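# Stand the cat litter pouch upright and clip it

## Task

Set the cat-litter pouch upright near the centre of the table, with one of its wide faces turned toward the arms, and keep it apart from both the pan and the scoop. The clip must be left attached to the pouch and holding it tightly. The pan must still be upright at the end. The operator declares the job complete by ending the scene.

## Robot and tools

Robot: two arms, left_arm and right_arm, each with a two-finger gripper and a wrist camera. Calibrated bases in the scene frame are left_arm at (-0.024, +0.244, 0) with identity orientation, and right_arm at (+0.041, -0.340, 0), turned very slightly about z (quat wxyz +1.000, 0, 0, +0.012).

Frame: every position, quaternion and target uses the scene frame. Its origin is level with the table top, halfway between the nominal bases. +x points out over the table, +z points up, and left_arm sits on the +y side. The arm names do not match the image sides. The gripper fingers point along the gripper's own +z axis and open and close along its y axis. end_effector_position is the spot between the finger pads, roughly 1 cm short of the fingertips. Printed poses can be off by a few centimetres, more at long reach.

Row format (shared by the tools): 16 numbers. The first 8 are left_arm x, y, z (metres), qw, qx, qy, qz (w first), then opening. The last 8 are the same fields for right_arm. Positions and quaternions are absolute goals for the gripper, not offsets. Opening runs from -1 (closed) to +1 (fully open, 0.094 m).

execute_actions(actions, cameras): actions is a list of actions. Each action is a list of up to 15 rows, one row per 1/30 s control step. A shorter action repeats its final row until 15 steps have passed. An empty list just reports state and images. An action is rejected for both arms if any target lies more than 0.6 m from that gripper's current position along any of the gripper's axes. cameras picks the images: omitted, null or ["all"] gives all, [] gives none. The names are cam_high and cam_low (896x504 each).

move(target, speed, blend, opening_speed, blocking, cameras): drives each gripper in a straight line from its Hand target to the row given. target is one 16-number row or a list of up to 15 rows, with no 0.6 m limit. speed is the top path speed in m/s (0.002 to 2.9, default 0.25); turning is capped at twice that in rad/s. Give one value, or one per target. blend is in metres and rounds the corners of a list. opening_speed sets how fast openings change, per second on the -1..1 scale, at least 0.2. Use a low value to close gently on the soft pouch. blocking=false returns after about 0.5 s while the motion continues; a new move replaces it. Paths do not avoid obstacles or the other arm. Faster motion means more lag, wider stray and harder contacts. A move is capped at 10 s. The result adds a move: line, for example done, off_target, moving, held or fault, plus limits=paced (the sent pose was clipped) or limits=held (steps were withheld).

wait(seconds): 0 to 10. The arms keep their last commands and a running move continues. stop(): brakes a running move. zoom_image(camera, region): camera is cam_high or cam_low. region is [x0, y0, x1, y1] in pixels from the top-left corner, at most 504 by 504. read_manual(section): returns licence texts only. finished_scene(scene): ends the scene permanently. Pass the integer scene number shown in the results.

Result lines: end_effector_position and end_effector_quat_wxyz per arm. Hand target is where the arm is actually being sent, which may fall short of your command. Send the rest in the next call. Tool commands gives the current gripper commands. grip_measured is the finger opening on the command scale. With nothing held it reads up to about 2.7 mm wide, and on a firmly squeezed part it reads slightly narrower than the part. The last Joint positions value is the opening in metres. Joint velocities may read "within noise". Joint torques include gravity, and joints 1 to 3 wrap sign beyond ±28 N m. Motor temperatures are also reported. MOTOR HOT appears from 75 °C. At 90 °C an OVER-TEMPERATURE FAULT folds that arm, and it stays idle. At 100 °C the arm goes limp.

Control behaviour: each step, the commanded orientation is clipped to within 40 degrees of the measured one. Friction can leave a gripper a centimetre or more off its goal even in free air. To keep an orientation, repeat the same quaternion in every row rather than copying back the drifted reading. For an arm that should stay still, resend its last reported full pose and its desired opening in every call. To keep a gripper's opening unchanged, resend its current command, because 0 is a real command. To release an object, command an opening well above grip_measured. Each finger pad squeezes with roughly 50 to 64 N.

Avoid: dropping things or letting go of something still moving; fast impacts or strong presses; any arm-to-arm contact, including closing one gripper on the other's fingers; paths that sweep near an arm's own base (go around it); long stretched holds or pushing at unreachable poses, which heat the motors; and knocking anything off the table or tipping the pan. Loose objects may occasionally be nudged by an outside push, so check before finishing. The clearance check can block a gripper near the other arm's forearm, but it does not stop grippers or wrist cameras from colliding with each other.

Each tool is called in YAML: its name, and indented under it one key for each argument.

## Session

Done in practice. Scene 2.

execute_actions:
  actions: []

zoom_image:
  camera: "cam_high"
  region: [350, 150, 600, 320]

zoom_image:
  camera: "cam_low"
  region: [400, 110, 700, 290]

Scene clock: 0.00 s.
left_arm: end_effector_position=(+0.1681, +0.5915, +0.1738) grip_measured=+1.000 end_effector_quat_wxyz=(-0.401, +0.723, -0.498, -0.263) | right_arm: end_effector_position=(+0.3793, -0.5114, +0.1383) grip_measured=+1.000 end_effector_quat_wxyz=(+0.661, +0.421, +0.621, -0.029)
Joint positions: left_arm=[0.805 1.402 0.912 -0.226 -0.605 -0.848 0.094] | right_arm=[-0.353 1.501 0.26 1.11 0.308 0.592 0.094]
Joint velocities: within noise
Joint torques (N m): no reading
Motor temperatures (°C): left_arm=[29 30 33 30 28 30 28] | right_arm=[27 32 31 28 26 27 28]
Heat: left arm: 33 °C; right arm: 32 °C.
Hand target: left_arm +0.1669, +0.5919, +0.1785; -0.403, +0.722, -0.495, -0.266 | right_arm +0.3797, -0.5119, +0.1393; +0.661, +0.419, +0.621, -0.032
Tool commands: left_gripper/opening=+1.0 right_gripper/opening=+1.0

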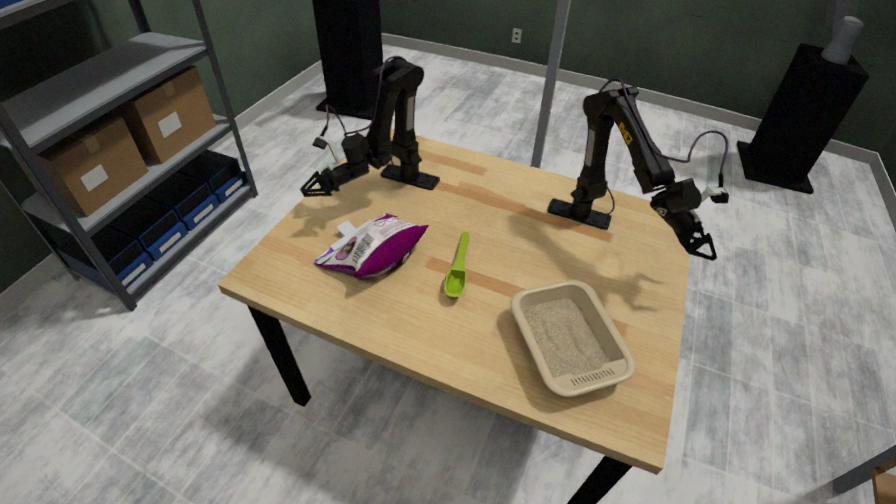

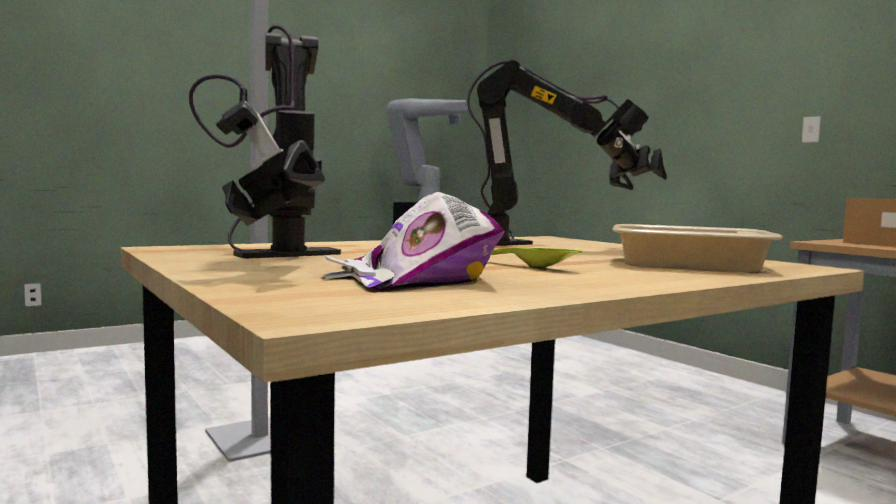

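Scaled by 2.016.

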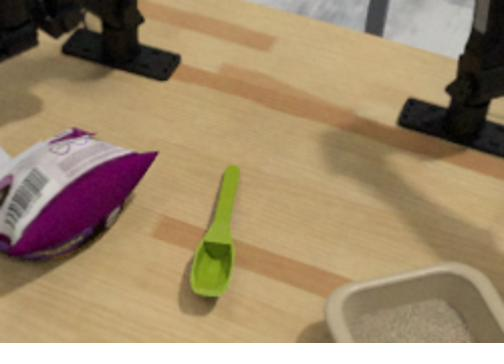

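Scaled by 1.680.

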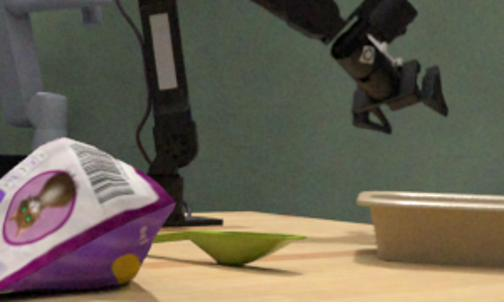

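zoom_image:
  camera: "cam_high"
  region: [300, 200, 440, 290]

zoom_image:
  camera: "cam_low"
  region: [310, 180, 520, 300]

Scaled by 3.600.

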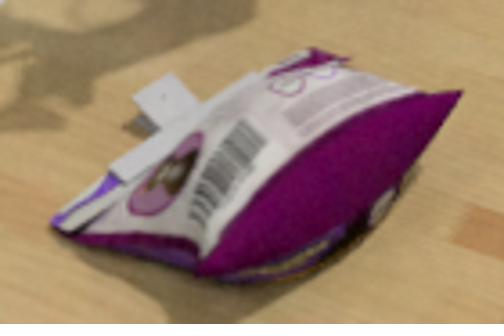

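Scaled by 2.400.

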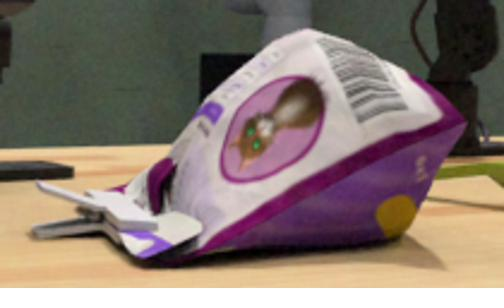

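zoom_image:
  camera: "cam_high"
  region: [355, 200, 435, 250]

zoom_image:
  camera: "cam_high"
  region: [310, 215, 390, 265]

Scaled by 6.300.

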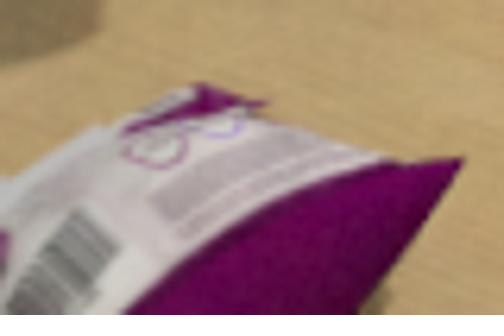

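Scaled by 6.300.

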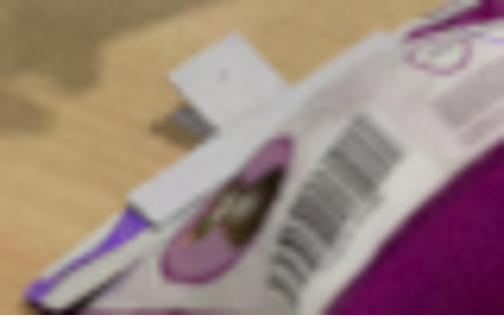

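move:
  target:
    - [0.27, 0.25, 0.2, 0, -0.139, 0.990, 0, 0, 0.2, -0.38, 0.2, 0.1952, 0.3748, 0.8039, 0.4185, 0.28]
    - [0.271, -0.045, 0.09, 0, -0.139, 0.990, 0, 0, 0.21, -0.37, 0.1, 0.1952, 0.3748, 0.8039, 0.4185, 0.28]
  speed: 0.35
  blend: 0.05

zoom_image:
  camera: "cam_high"
  region: [310, 150, 500, 310]

zoom_image:
  camera: "cam_low"
  region: [300, 130, 600, 300]

Scene clock: 7.37 s.
left_arm: end_effector_position=(+0.2660, -0.0451, +0.0896) grip_measured=+0.001 end_effector_quat_wxyz=(-0.004, -0.134, +0.991, -0.003) | right_arm: end_effector_position=(+0.2071, -0.3722, +0.1015) grip_measured=+0.282 end_effector_quat_wxyz=(+0.188, +0.380, +0.806, +0.413)
Joint positions: left_arm=[-0.782 2.119 1.856 -1.308 0.01 -1.051 0.047] | right_arm=[-1.181 1.222 0.596 -1.317 -0.887 -0.455 0.06]
Joint torques (N m): left_arm=[0.4 -9.17 8.28 0.32 -0.13 -0.07] | right_arm=[0.81 -1.7 3.38 -0.25 -0.72 -0.05]
Heat: left arm: 35 °C; right arm: 33 °C.
Hand target: left_arm +0.2709, -0.0450, +0.0900; +0.000, -0.139, +0.990, +0.000 | right_arm +0.2097, -0.3700, +0.1002; +0.195, +0.375, +0.804, +0.419
Off the commanded pose: left_arm 0.005 m, 1 deg | right_arm 0.004 m, 1 deg.
move: done

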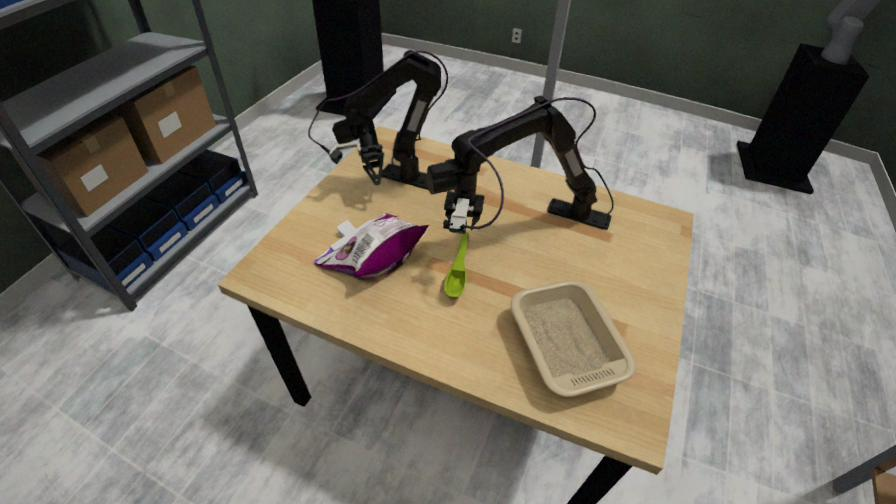

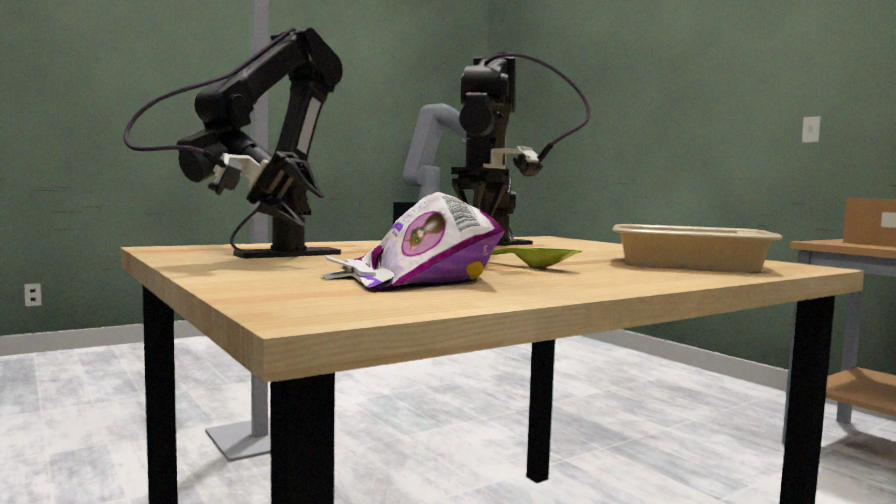

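Scaled by 2.653.

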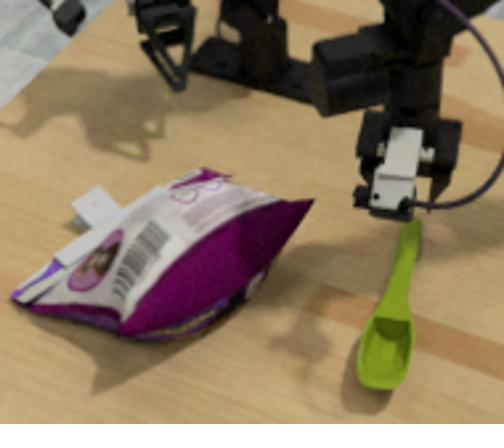

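Scaled by 1.680.

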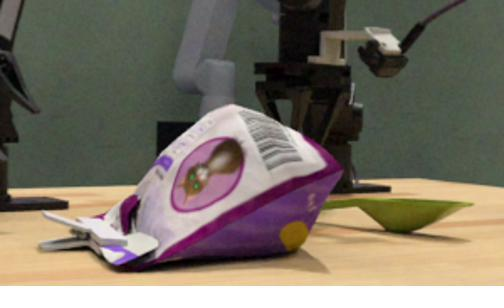

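move:
  target:
    - [0.273, -0.045, 0.022, 0, -0.139, 0.990, 0, 0, 0.21, -0.37, 0.04, 0.1952, 0.3748, 0.8039, 0.4185, 0.28]
    - [0.273, -0.045, 0.022, 0, -0.139, 0.990, 0, -1, 0.21, -0.37, 0.035, 0.1952, 0.3748, 0.8039, 0.4185, 0.28]
  speed: 0.07
  opening_speed: 1

zoom_image:
  camera: "cam_high"
  region: [340, 160, 440, 240]

zoom_image:
  camera: "cam_low"
  region: [230, 180, 530, 310]

Scene clock: 10.63 s.
left_arm: end_effector_position=(+0.2708, -0.0495, +0.0299) grip_measured=-0.995 end_effector_quat_wxyz=(+0.001, -0.134, +0.991, -0.008) | right_arm: end_effector_position=(+0.2077, -0.3732, +0.0359) grip_measured=+0.282 end_effector_quat_wxyz=(+0.189, +0.380, +0.806, +0.412)
Joint positions: left_arm=[-0.782 2.164 1.687 -1.08 0.009 -1.052 0] | right_arm=[-1.181 1.423 0.423 -0.941 -0.888 -0.454 0.06]
Joint torques (N m): left_arm=[0.5 -9.36 5.49 0.56 -0.11 0] | right_arm=[0.65 -2.09 2.66 -0.3 -0.67 -0.03]
Heat: left arm: 36 °C; right arm: 33 °C.
Hand target: left_arm +0.2729, -0.0450, +0.0221; +0.000, -0.139, +0.990, +0.000 | right_arm +0.2097, -0.3701, +0.0352; +0.195, +0.375, +0.804, +0.419
Off the commanded pose: left_arm 0.009 m, 1 deg | right_arm 0.004 m, 1 deg.
move: done

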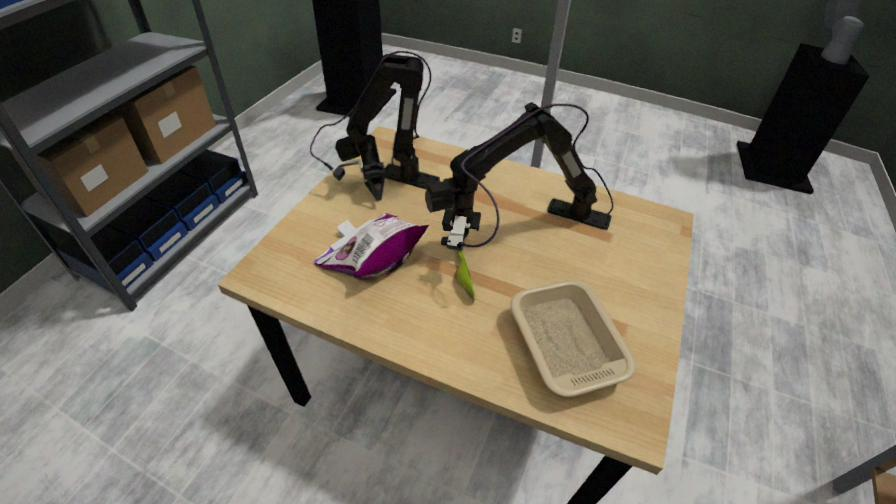

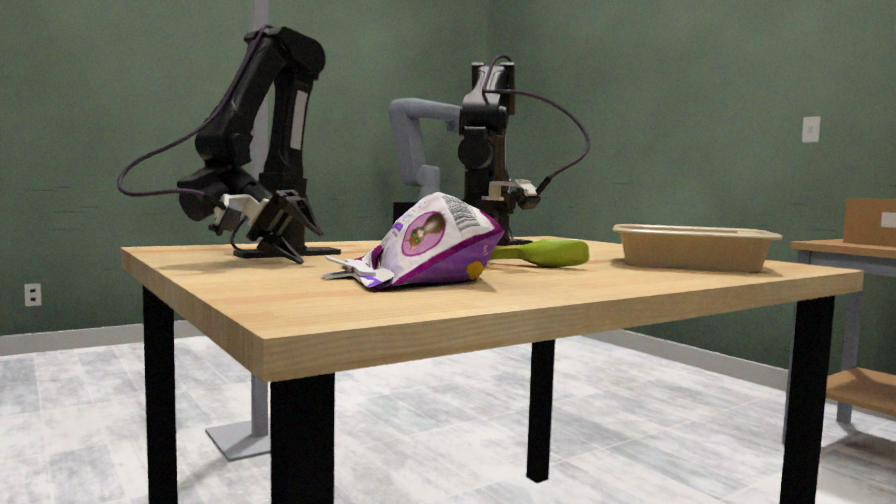

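Scaled by 5.040.

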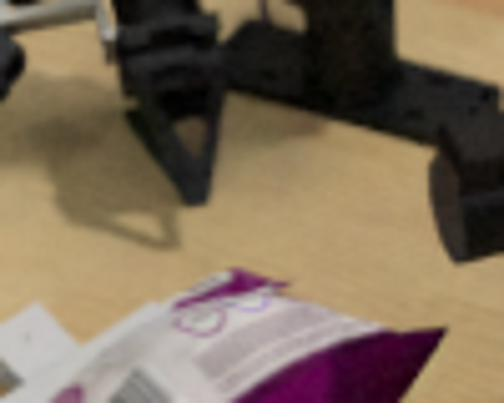

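Scaled by 1.680.

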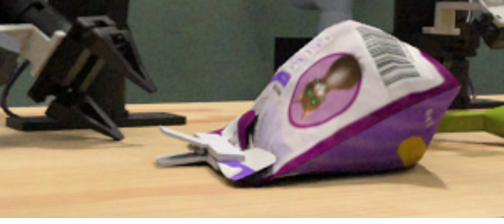

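zoom_image:
  camera: "cam_high"
  region: [425, 210, 505, 310]

zoom_image:
  camera: "cam_low"
  region: [470, 170, 610, 280]

Scaled by 5.040.

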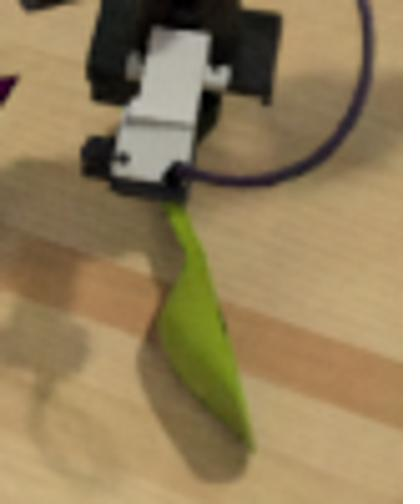

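Scaled by 3.600.

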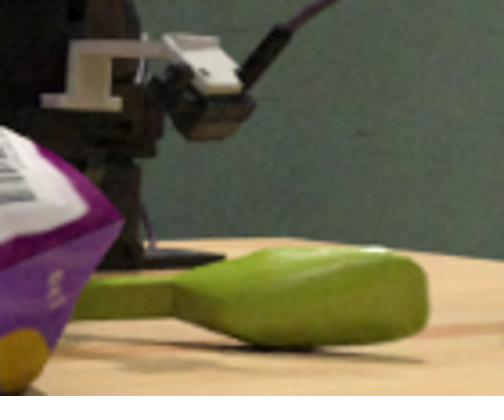

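move:
  target: [0.24, -0.03, 0.12, 0, 0, 1, 0, 0.3, 0.21, -0.37, 0.035, 0.1952, 0.3748, 0.8039, 0.4185, 0.28]
  speed: 0.12

zoom_image:
  camera: "cam_high"
  region: [425, 190, 525, 310]

zoom_image:
  camera: "cam_low"
  region: [470, 170, 610, 280]

Scene clock: 12.77 s.
left_arm: end_effector_position=(+0.2385, -0.0276, +0.1051) grip_measured=+0.299 end_effector_quat_wxyz=(-0.016, -0.005, +1.000, +0.010) | right_arm: end_effector_position=(+0.2077, -0.3732, +0.0358) grip_measured=+0.282 end_effector_quat_wxyz=(+0.190, +0.380, +0.806, +0.412)
Joint positions: left_arm=[-0.801 2.019 1.767 -1.353 0.009 -0.812 0.061] | right_arm=[-1.181 1.423 0.423 -0.941 -0.888 -0.454 0.06]
Joint torques (N m): left_arm=[-0.51 -11.44 8.13 0.23 -0.15 0.05] | right_arm=[0.72 -1.83 2.67 -0.25 -0.7 -0.06]
Heat: left arm: 36 °C; right arm: 33 °C.
Hand target: left_arm +0.2398, -0.0298, +0.1198; +0.000, +0.000, +1.000, +0.000 | right_arm +0.2098, -0.3701, +0.0352; +0.195, +0.375, +0.804, +0.418
Off the commanded pose: left_arm 0.015 m, 2 deg | right_arm 0.004 m, 1 deg.
move: off_target (left_arm)

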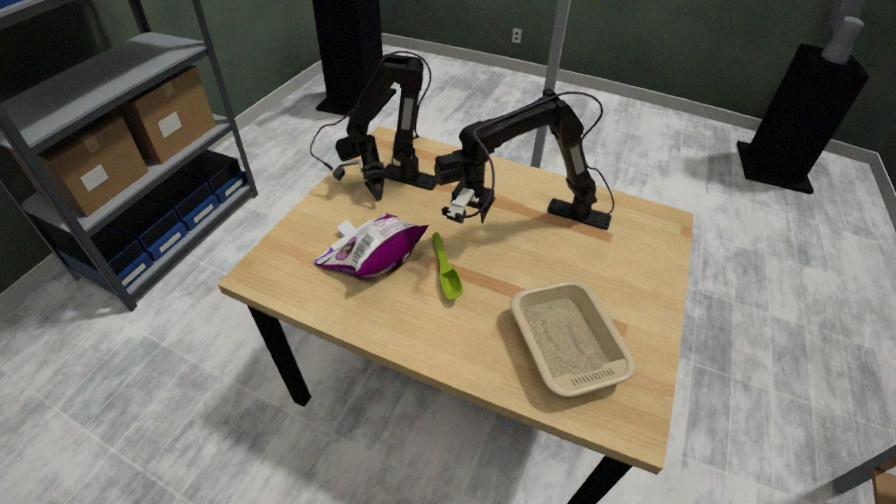

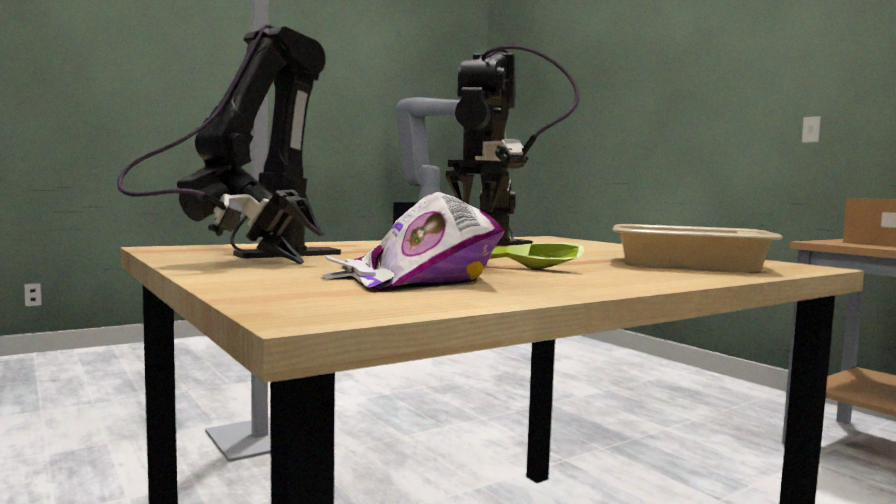

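Scaled by 4.200.

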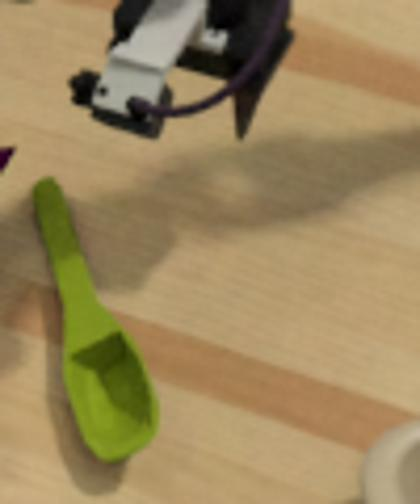

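Scaled by 3.600.

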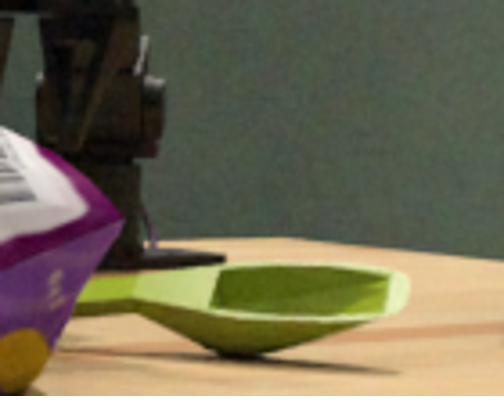

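move:
  target:
    - [0.316, -0.096, 0.1, 0, -0.284, 0.959, 0, 0.5, 0.21, -0.37, 0.035, 0.1952, 0.3748, 0.8039, 0.4185, 0.28]
    - [0.316, -0.096, 0.016, 0, -0.284, 0.959, 0, 0.5, 0.21, -0.37, 0.035, 0.1952, 0.3748, 0.8039, 0.4185, 0.28]
  speed: 0.1

zoom_image:
  camera: "cam_high"
  region: [405, 190, 505, 310]

zoom_image:
  camera: "cam_low"
  region: [470, 170, 610, 280]

Scene clock: 17.67 s.
left_arm: end_effector_position=(+0.3143, -0.0863, +0.0149) grip_measured=+0.499 end_effector_quat_wxyz=(-0.007, -0.288, +0.957, +0.018) | right_arm: end_effector_position=(+0.2077, -0.3733, +0.0358) grip_measured=+0.282 end_effector_quat_wxyz=(+0.190, +0.380, +0.806, +0.412)
Joint positions: left_arm=[-0.777 2.494 2.196 -1.311 -0.004 -1.362 0.07] | right_arm=[-1.181 1.423 0.423 -0.941 -0.888 -0.454 0.06]
Joint torques (N m): left_arm=[-0.9 -13.42 5.38 0.74 0.03 0] | right_arm=[0.75 -1.96 2.78 -0.28 -0.72 -0.14]
Motor temperatures (°C): left_arm=[29 36 36 30 28 30 28] | right_arm=[27 33 32 28 26 27 28]
Heat: left arm: 36 °C; right arm: 33 °C.
Hand target: left_arm +0.3159, -0.0958, +0.0162; +0.000, -0.284, +0.959, +0.000 | right_arm +0.2098, -0.3701, +0.0352; +0.195, +0.375, +0.804, +0.418
Off the commanded pose: left_arm 0.010 m, 2 deg | right_arm 0.004 m, 1 deg.
move: done

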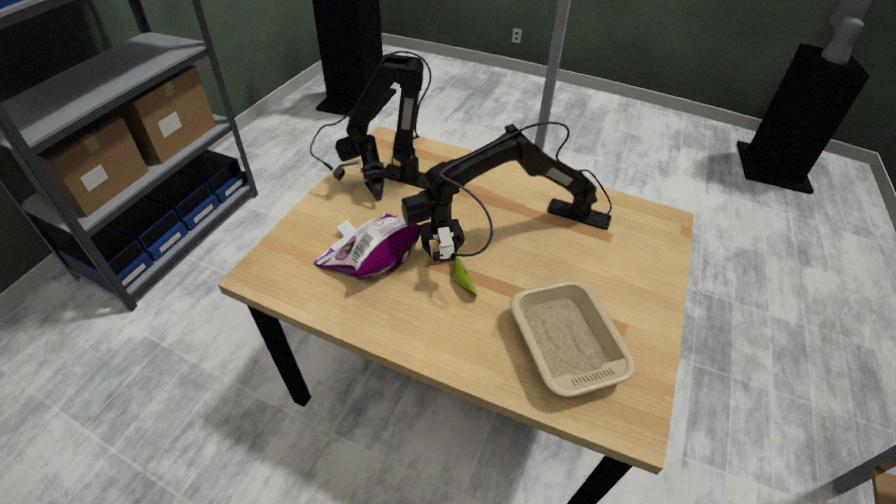

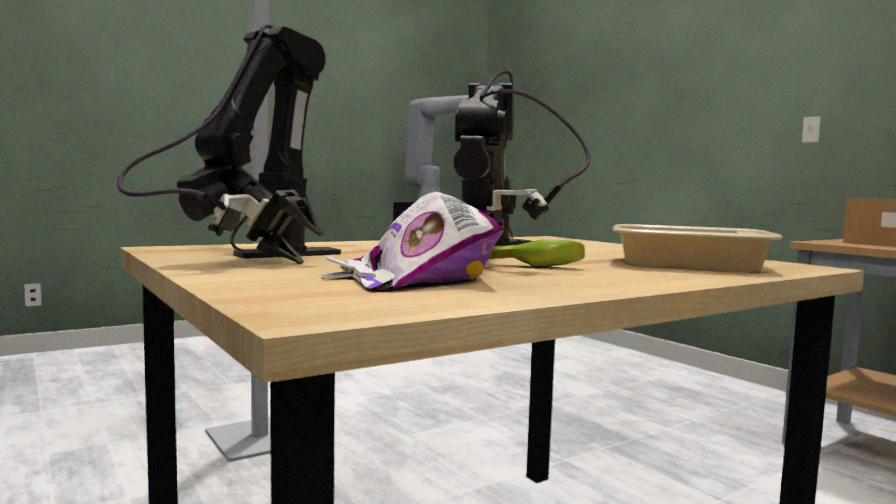

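Scaled by 4.200.

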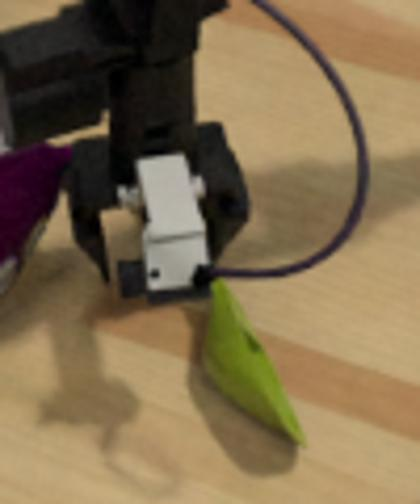

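Scaled by 3.600.

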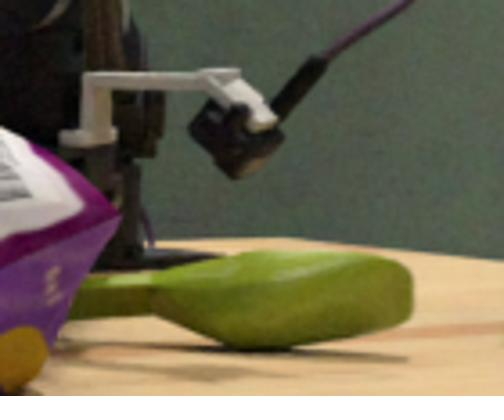

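move:
  target: [0.316, -0.094, 0.018, 0, -0.284, 0.959, 0, -1, 0.21, -0.37, 0.035, 0.1952, 0.3748, 0.8039, 0.4185, 0.28]
  speed: 0.1
  opening_speed: 0.8

zoom_image:
  camera: "cam_high"
  region: [405, 190, 505, 310]

Scene clock: 21.80 s.
left_arm: end_effector_position=(+0.3184, -0.0912, +0.0139) grip_measured=-0.568 end_effector_quat_wxyz=(-0.003, -0.288, +0.958, +0.005) | right_arm: end_effector_position=(+0.2077, -0.3733, +0.0358) grip_measured=+0.282 end_effector_quat_wxyz=(+0.190, +0.380, +0.806, +0.412)
Joint positions: left_arm=[-0.777 2.494 2.193 -1.281 -0.001 -1.362 0.02] | right_arm=[-1.181 1.423 0.423 -0.941 -0.888 -0.454 0.06]
Joint torques (N m): left_arm=[-0.55 -14.02 5.05 0.49 0.01 0] | right_arm=[0.84 -1.96 2.56 -0.32 -0.75 -0.1]
Heat: left arm: 39 °C; right arm: 33 °C.
Hand target: left_arm +0.3160, -0.0939, +0.0179; +0.000, -0.284, +0.959, +0.000 | right_arm +0.2097, -0.3700, +0.0352; +0.195, +0.375, +0.804, +0.419
Off the commanded pose: left_arm 0.005 m, 1 deg | right_arm 0.004 m, 1 deg.
move: done

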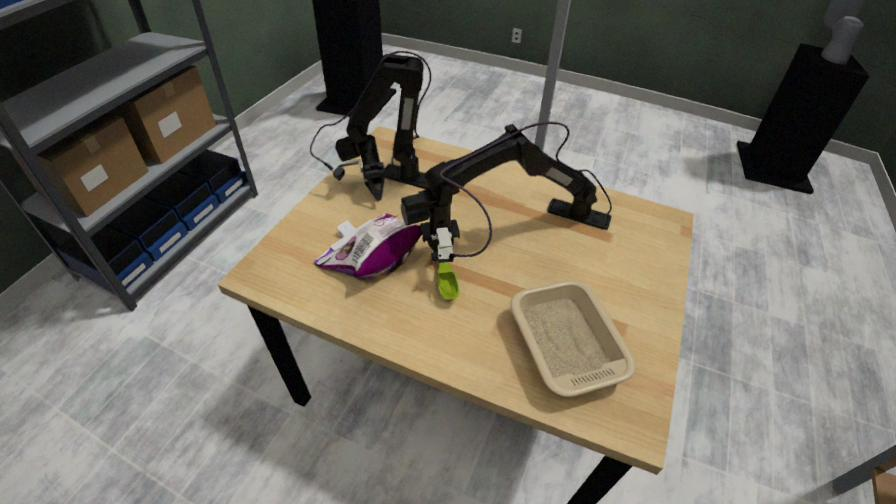

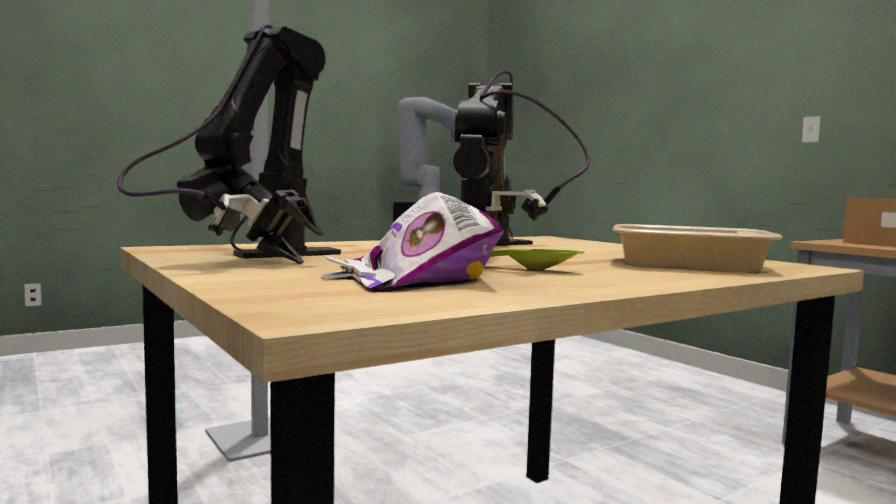

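Scaled by 4.200.

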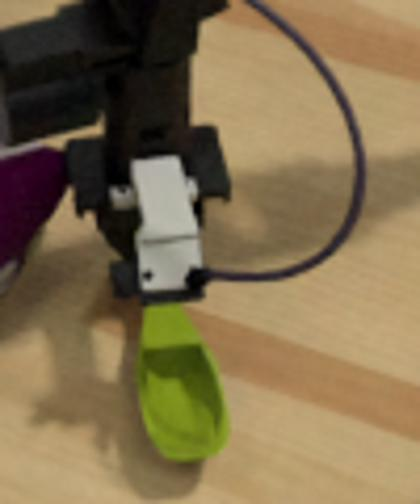

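move:
  target:
    - [0.30, -0.06, 0.1, 0, -0.284, 0.959, 0, -1, 0.21, -0.37, 0.035, 0.1952, 0.3748, 0.8039, 0.4185, 0.28]
    - [0.25, 0.2, 0.13, 0, -0.284, 0.959, 0, -1, 0.22, -0.362, 0.036, 0.1952, 0.3748, 0.8039, 0.4185, 0.28]
    - [0.07, 0.43, 0.08, 0, -0.284, 0.959, 0, -1, 0.24, -0.345, 0.036, 0.1952, 0.3748, 0.8039, 0.4185, 0.28]
  speed: [0.15, 0.3, 0.3]
  blend: [0.03, 0.05, 0]

zoom_image:
  camera: "cam_high"
  region: [330, 160, 430, 250]

zoom_image:
  camera: "cam_low"
  region: [230, 180, 530, 310]

Scene clock: 25.57 s.
left_arm: end_effector_position=(+0.0652, +0.4234, +0.0780) grip_measured=-0.568 end_effector_quat_wxyz=(-0.014, -0.283, +0.959, -0.004) | right_arm: end_effector_position=(+0.2399, -0.3473, +0.0373) grip_measured=+0.282 end_effector_quat_wxyz=(+0.188, +0.384, +0.800, +0.420)
Joint positions: left_arm=[1.092 1.339 0.903 -1.16 -0.014 0.517 0.02] | right_arm=[-0.89 1.261 0.334 -0.643 -0.957 0.028 0.06]
Joint torques (N m): left_arm=[0.47 -2.77 7.42 0.6 0.15 0.09] | right_arm=[0.55 -2.89 3.36 0.35 -0.58 -0.08]
Heat: left arm: 39 °C; right arm: 33 °C.
Hand target: left_arm +0.0699, +0.4300, +0.0802; +0.000, -0.284, +0.959, +0.000 | right_arm +0.2399, -0.3451, +0.0360; +0.195, +0.375, +0.804, +0.419
Off the commanded pose: left_arm 0.008 m, 2 deg | right_arm 0.003 m, 1 deg.
move: done

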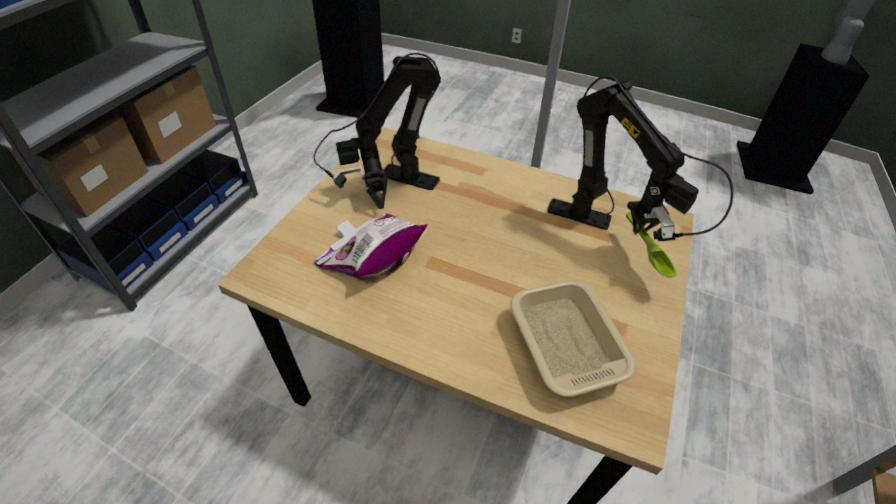

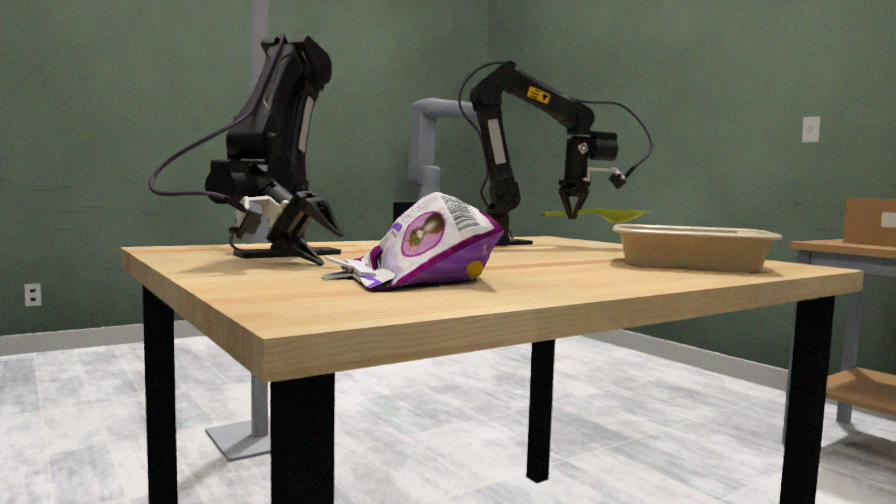

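Scaled by 5.040.

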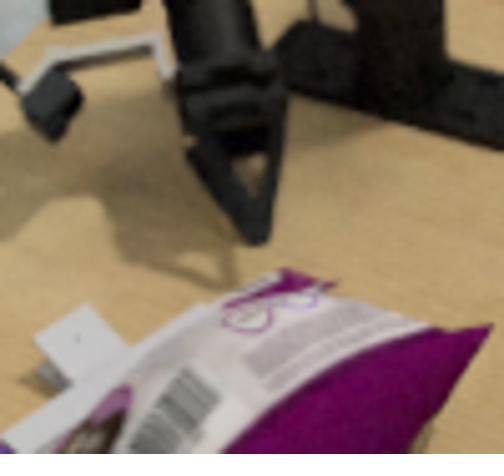

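Scaled by 1.680.

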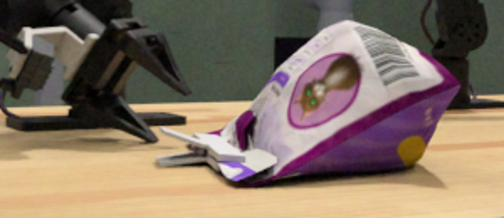

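move:
  target:
    - [0.07, 0.435, 0.022, 0, -0.284, 0.959, 0, -1, 0.268, -0.325, 0.033, 0.1952, 0.3748, 0.8039, 0.4185, 0.28]
    - [0.07, 0.435, 0.022, 0, -0.284, 0.959, 0, 0.2, 0.268, -0.325, 0.033, 0.1952, 0.3748, 0.8039, 0.4185, 0.28]
  speed: 0.05
  opening_speed: 1

zoom_image:
  camera: "cam_high"
  region: [350, 180, 430, 250]

zoom_image:
  camera: "cam_low"
  region: [280, 180, 480, 310]

Scene clock: 29.20 s.
left_arm: end_effector_position=(+0.0692, +0.4353, +0.0252) grip_measured=+0.199 end_effector_quat_wxyz=(-0.004, -0.283, +0.959, +0.004) | right_arm: end_effector_position=(+0.2715, -0.3262, +0.0390) grip_measured=+0.282 end_effector_quat_wxyz=(+0.195, +0.376, +0.798, +0.430)
Joint positions: left_arm=[1.102 1.435 0.759 -0.894 -0.012 0.529 0.056] | right_arm=[-0.643 1.206 0.271 -0.284 -0.938 0.441 0.06]
Joint torques (N m): left_arm=[0.49 -3.3 5.09 0.57 0.14 0.06] | right_arm=[0.69 -2.55 3.59 0.81 -0.28 -0.07]
Heat: left arm: 37 °C; right arm: 33 °C.
Hand target: left_arm +0.0699, +0.4349, +0.0220; +0.000, -0.284, +0.959, +0.000 | right_arm +0.2678, -0.3251, +0.0331; +0.195, +0.375, +0.804, +0.419
Off the commanded pose: left_arm 0.003 m, 1 deg | right_arm 0.007 m, 1 deg.
move: done

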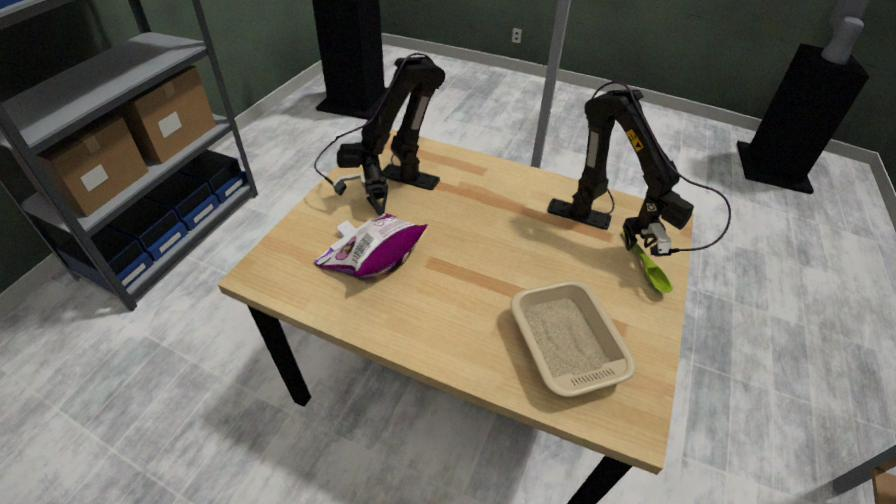

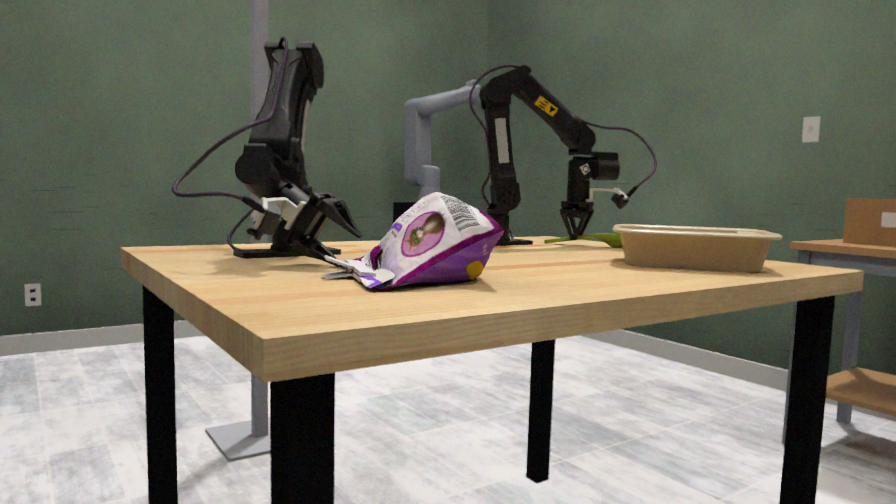

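Scaled by 6.300.

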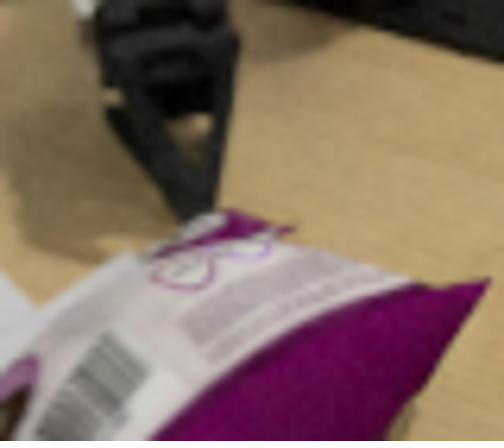

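Scaled by 2.520.

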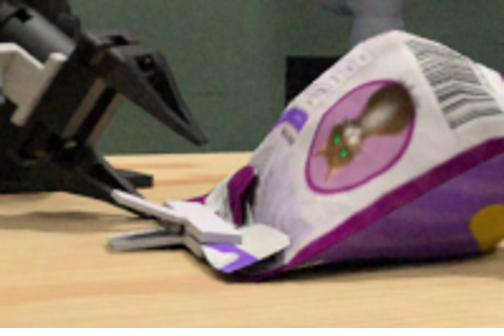

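move:
  target: [0.07, 0.435, 0.1, 0, -0.284, 0.959, 0, 0.2, 0.291, -0.317, 0.031, 0.1952, 0.3748, 0.8039, 0.4185, 0.28]
  speed: 0.05

zoom_image:
  camera: "cam_high"
  region: [350, 180, 430, 250]

zoom_image:
  camera: "cam_low"
  region: [280, 180, 480, 310]

Scene clock: 31.53 s.
left_arm: end_effector_position=(+0.0674, +0.4317, +0.0906) grip_measured=+0.199 end_effector_quat_wxyz=(-0.015, -0.283, +0.959, -0.007) | right_arm: end_effector_position=(+0.2949, -0.3186, +0.0396) grip_measured=+0.282 end_effector_quat_wxyz=(+0.203, +0.370, +0.799, +0.428)
Joint positions: left_arm=[1.102 1.369 0.976 -1.208 -0.012 0.529 0.056] | right_arm=[-0.518 1.253 0.271 -0.074 -0.885 0.622 0.06]
Joint torques (N m): left_arm=[0.51 -4.88 7.94 0.28 0.13 0.08] | right_arm=[0.95 -1.59 4 0.97 -0.16 -0.05]
Heat: left arm: 36 °C; right arm: 33 °C.
Hand target: left_arm +0.0699, +0.4349, +0.0998; +0.000, -0.284, +0.959, +0.000 | right_arm +0.2906, -0.3171, +0.0314; +0.195, +0.375, +0.804, +0.419
Off the commanded pose: left_arm 0.010 m, 2 deg | right_arm 0.010 m, 2 deg.
move: done

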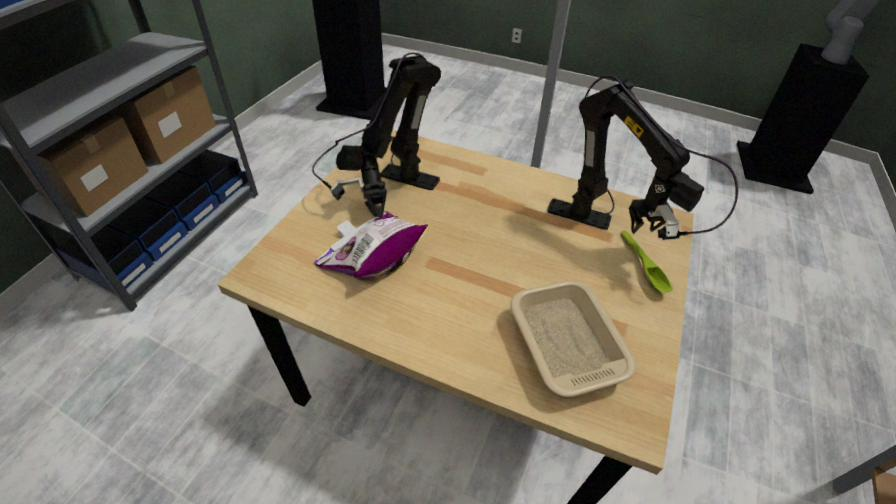

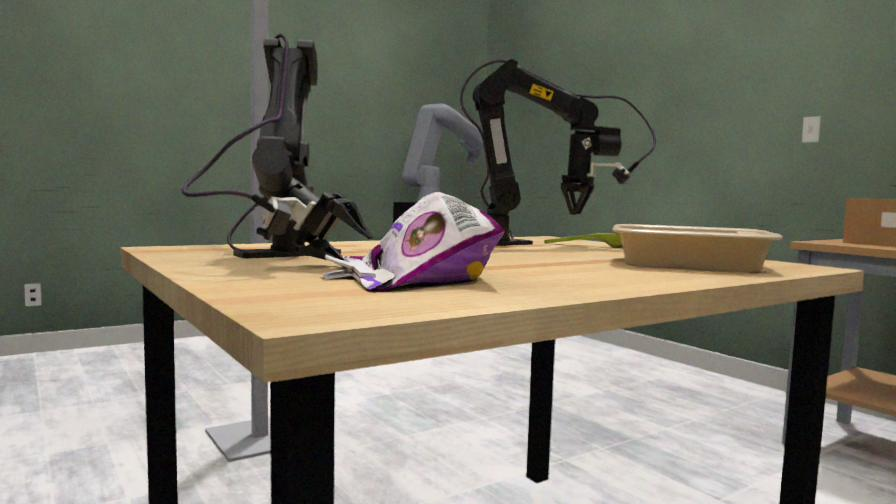

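Scaled by 6.300.

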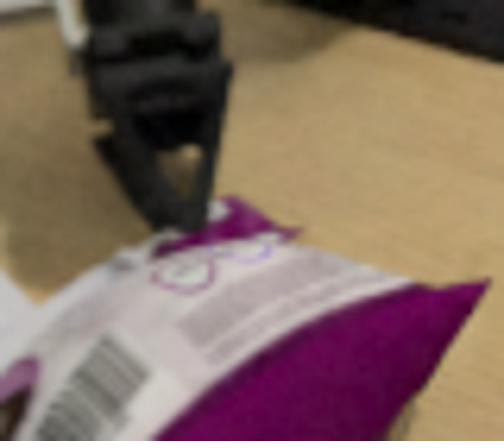

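Scaled by 2.520.

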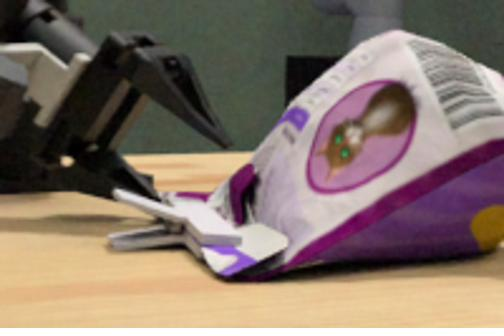

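move:
  target:
    - [0.07, 0.435, 0.1, 0, -0.284, 0.959, 0, 0.2, 0.303, -0.308, 0.028, 0.1952, 0.3748, 0.8039, 0.4185, 0.28]
    - [0.07, 0.435, 0.1, 0, -0.284, 0.959, 0, 0.2, 0.303, -0.308, 0.028, 0.1952, 0.3748, 0.8039, 0.4185, -1]
  speed: 0.04
  opening_speed: 0.5

zoom_image:
  camera: "cam_high"
  region: [350, 180, 430, 250]

zoom_image:
  camera: "cam_low"
  region: [280, 180, 480, 310]

Scene clock: 35.67 s.
left_arm: end_effector_position=(+0.0672, +0.4313, +0.0906) grip_measured=+0.199 end_effector_quat_wxyz=(-0.015, -0.283, +0.959, -0.007) | right_arm: end_effector_position=(+0.3055, -0.3133, +0.0298) grip_measured=-0.972 end_effector_quat_wxyz=(+0.201, +0.381, +0.802, +0.413)
Joint positions: left_arm=[1.102 1.369 0.976 -1.21 -0.012 0.529 0.056] | right_arm=[-0.434 1.307 0.26 0.058 -0.807 0.731 0.001]
Joint torques (N m): left_arm=[0.43 -5.08 7.95 0.23 0.1 0.04] | right_arm=[1.14 -2.17 4.29 1.13 -0.53 -0.01]
Heat: left arm: 36 °C; right arm: 33 °C.
Hand target: left_arm +0.0698, +0.4349, +0.0998; +0.000, -0.284, +0.959, +0.000 | right_arm +0.3029, -0.3081, +0.0281; +0.195, +0.375, +0.804, +0.418
Off the commanded pose: left_arm 0.010 m, 2 deg | right_arm 0.006 m, 1 deg.
move: done; target 2's new opening was sent with right_arm's hand 0.014 m and 2 deg from that target

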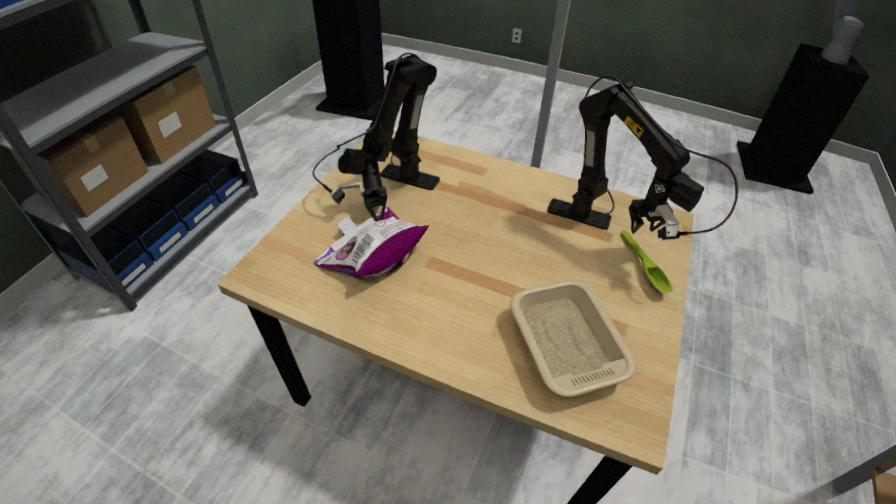

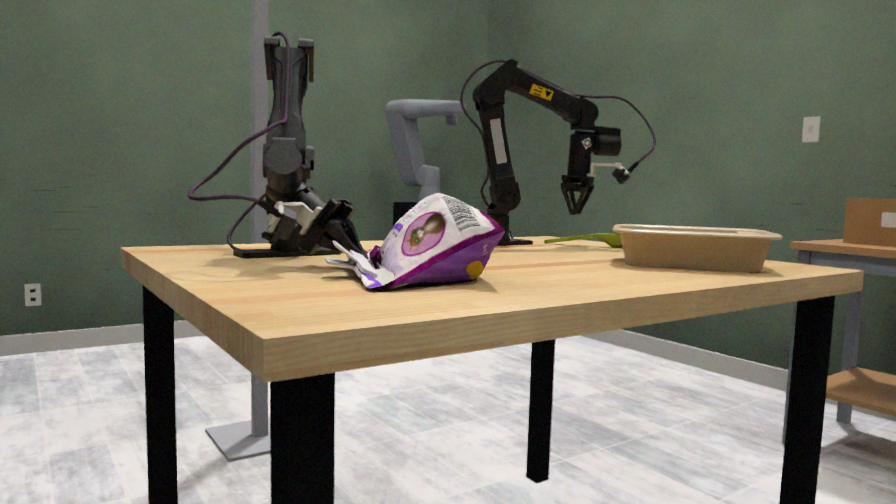

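Scaled by 6.300.

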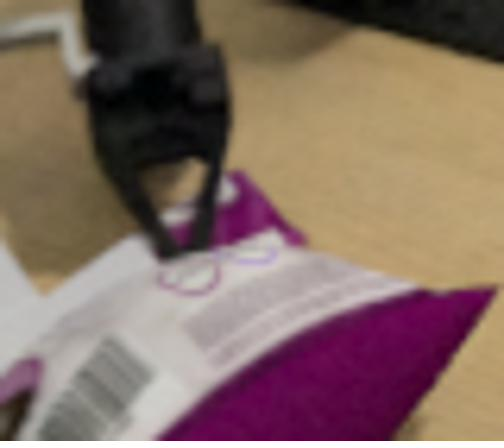

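Scaled by 2.520.

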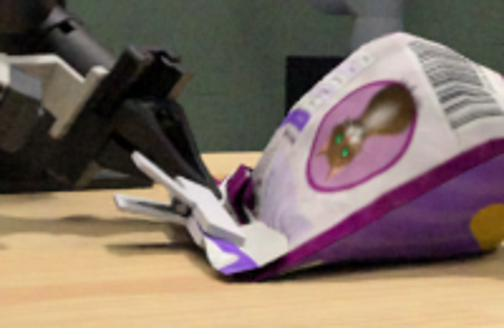

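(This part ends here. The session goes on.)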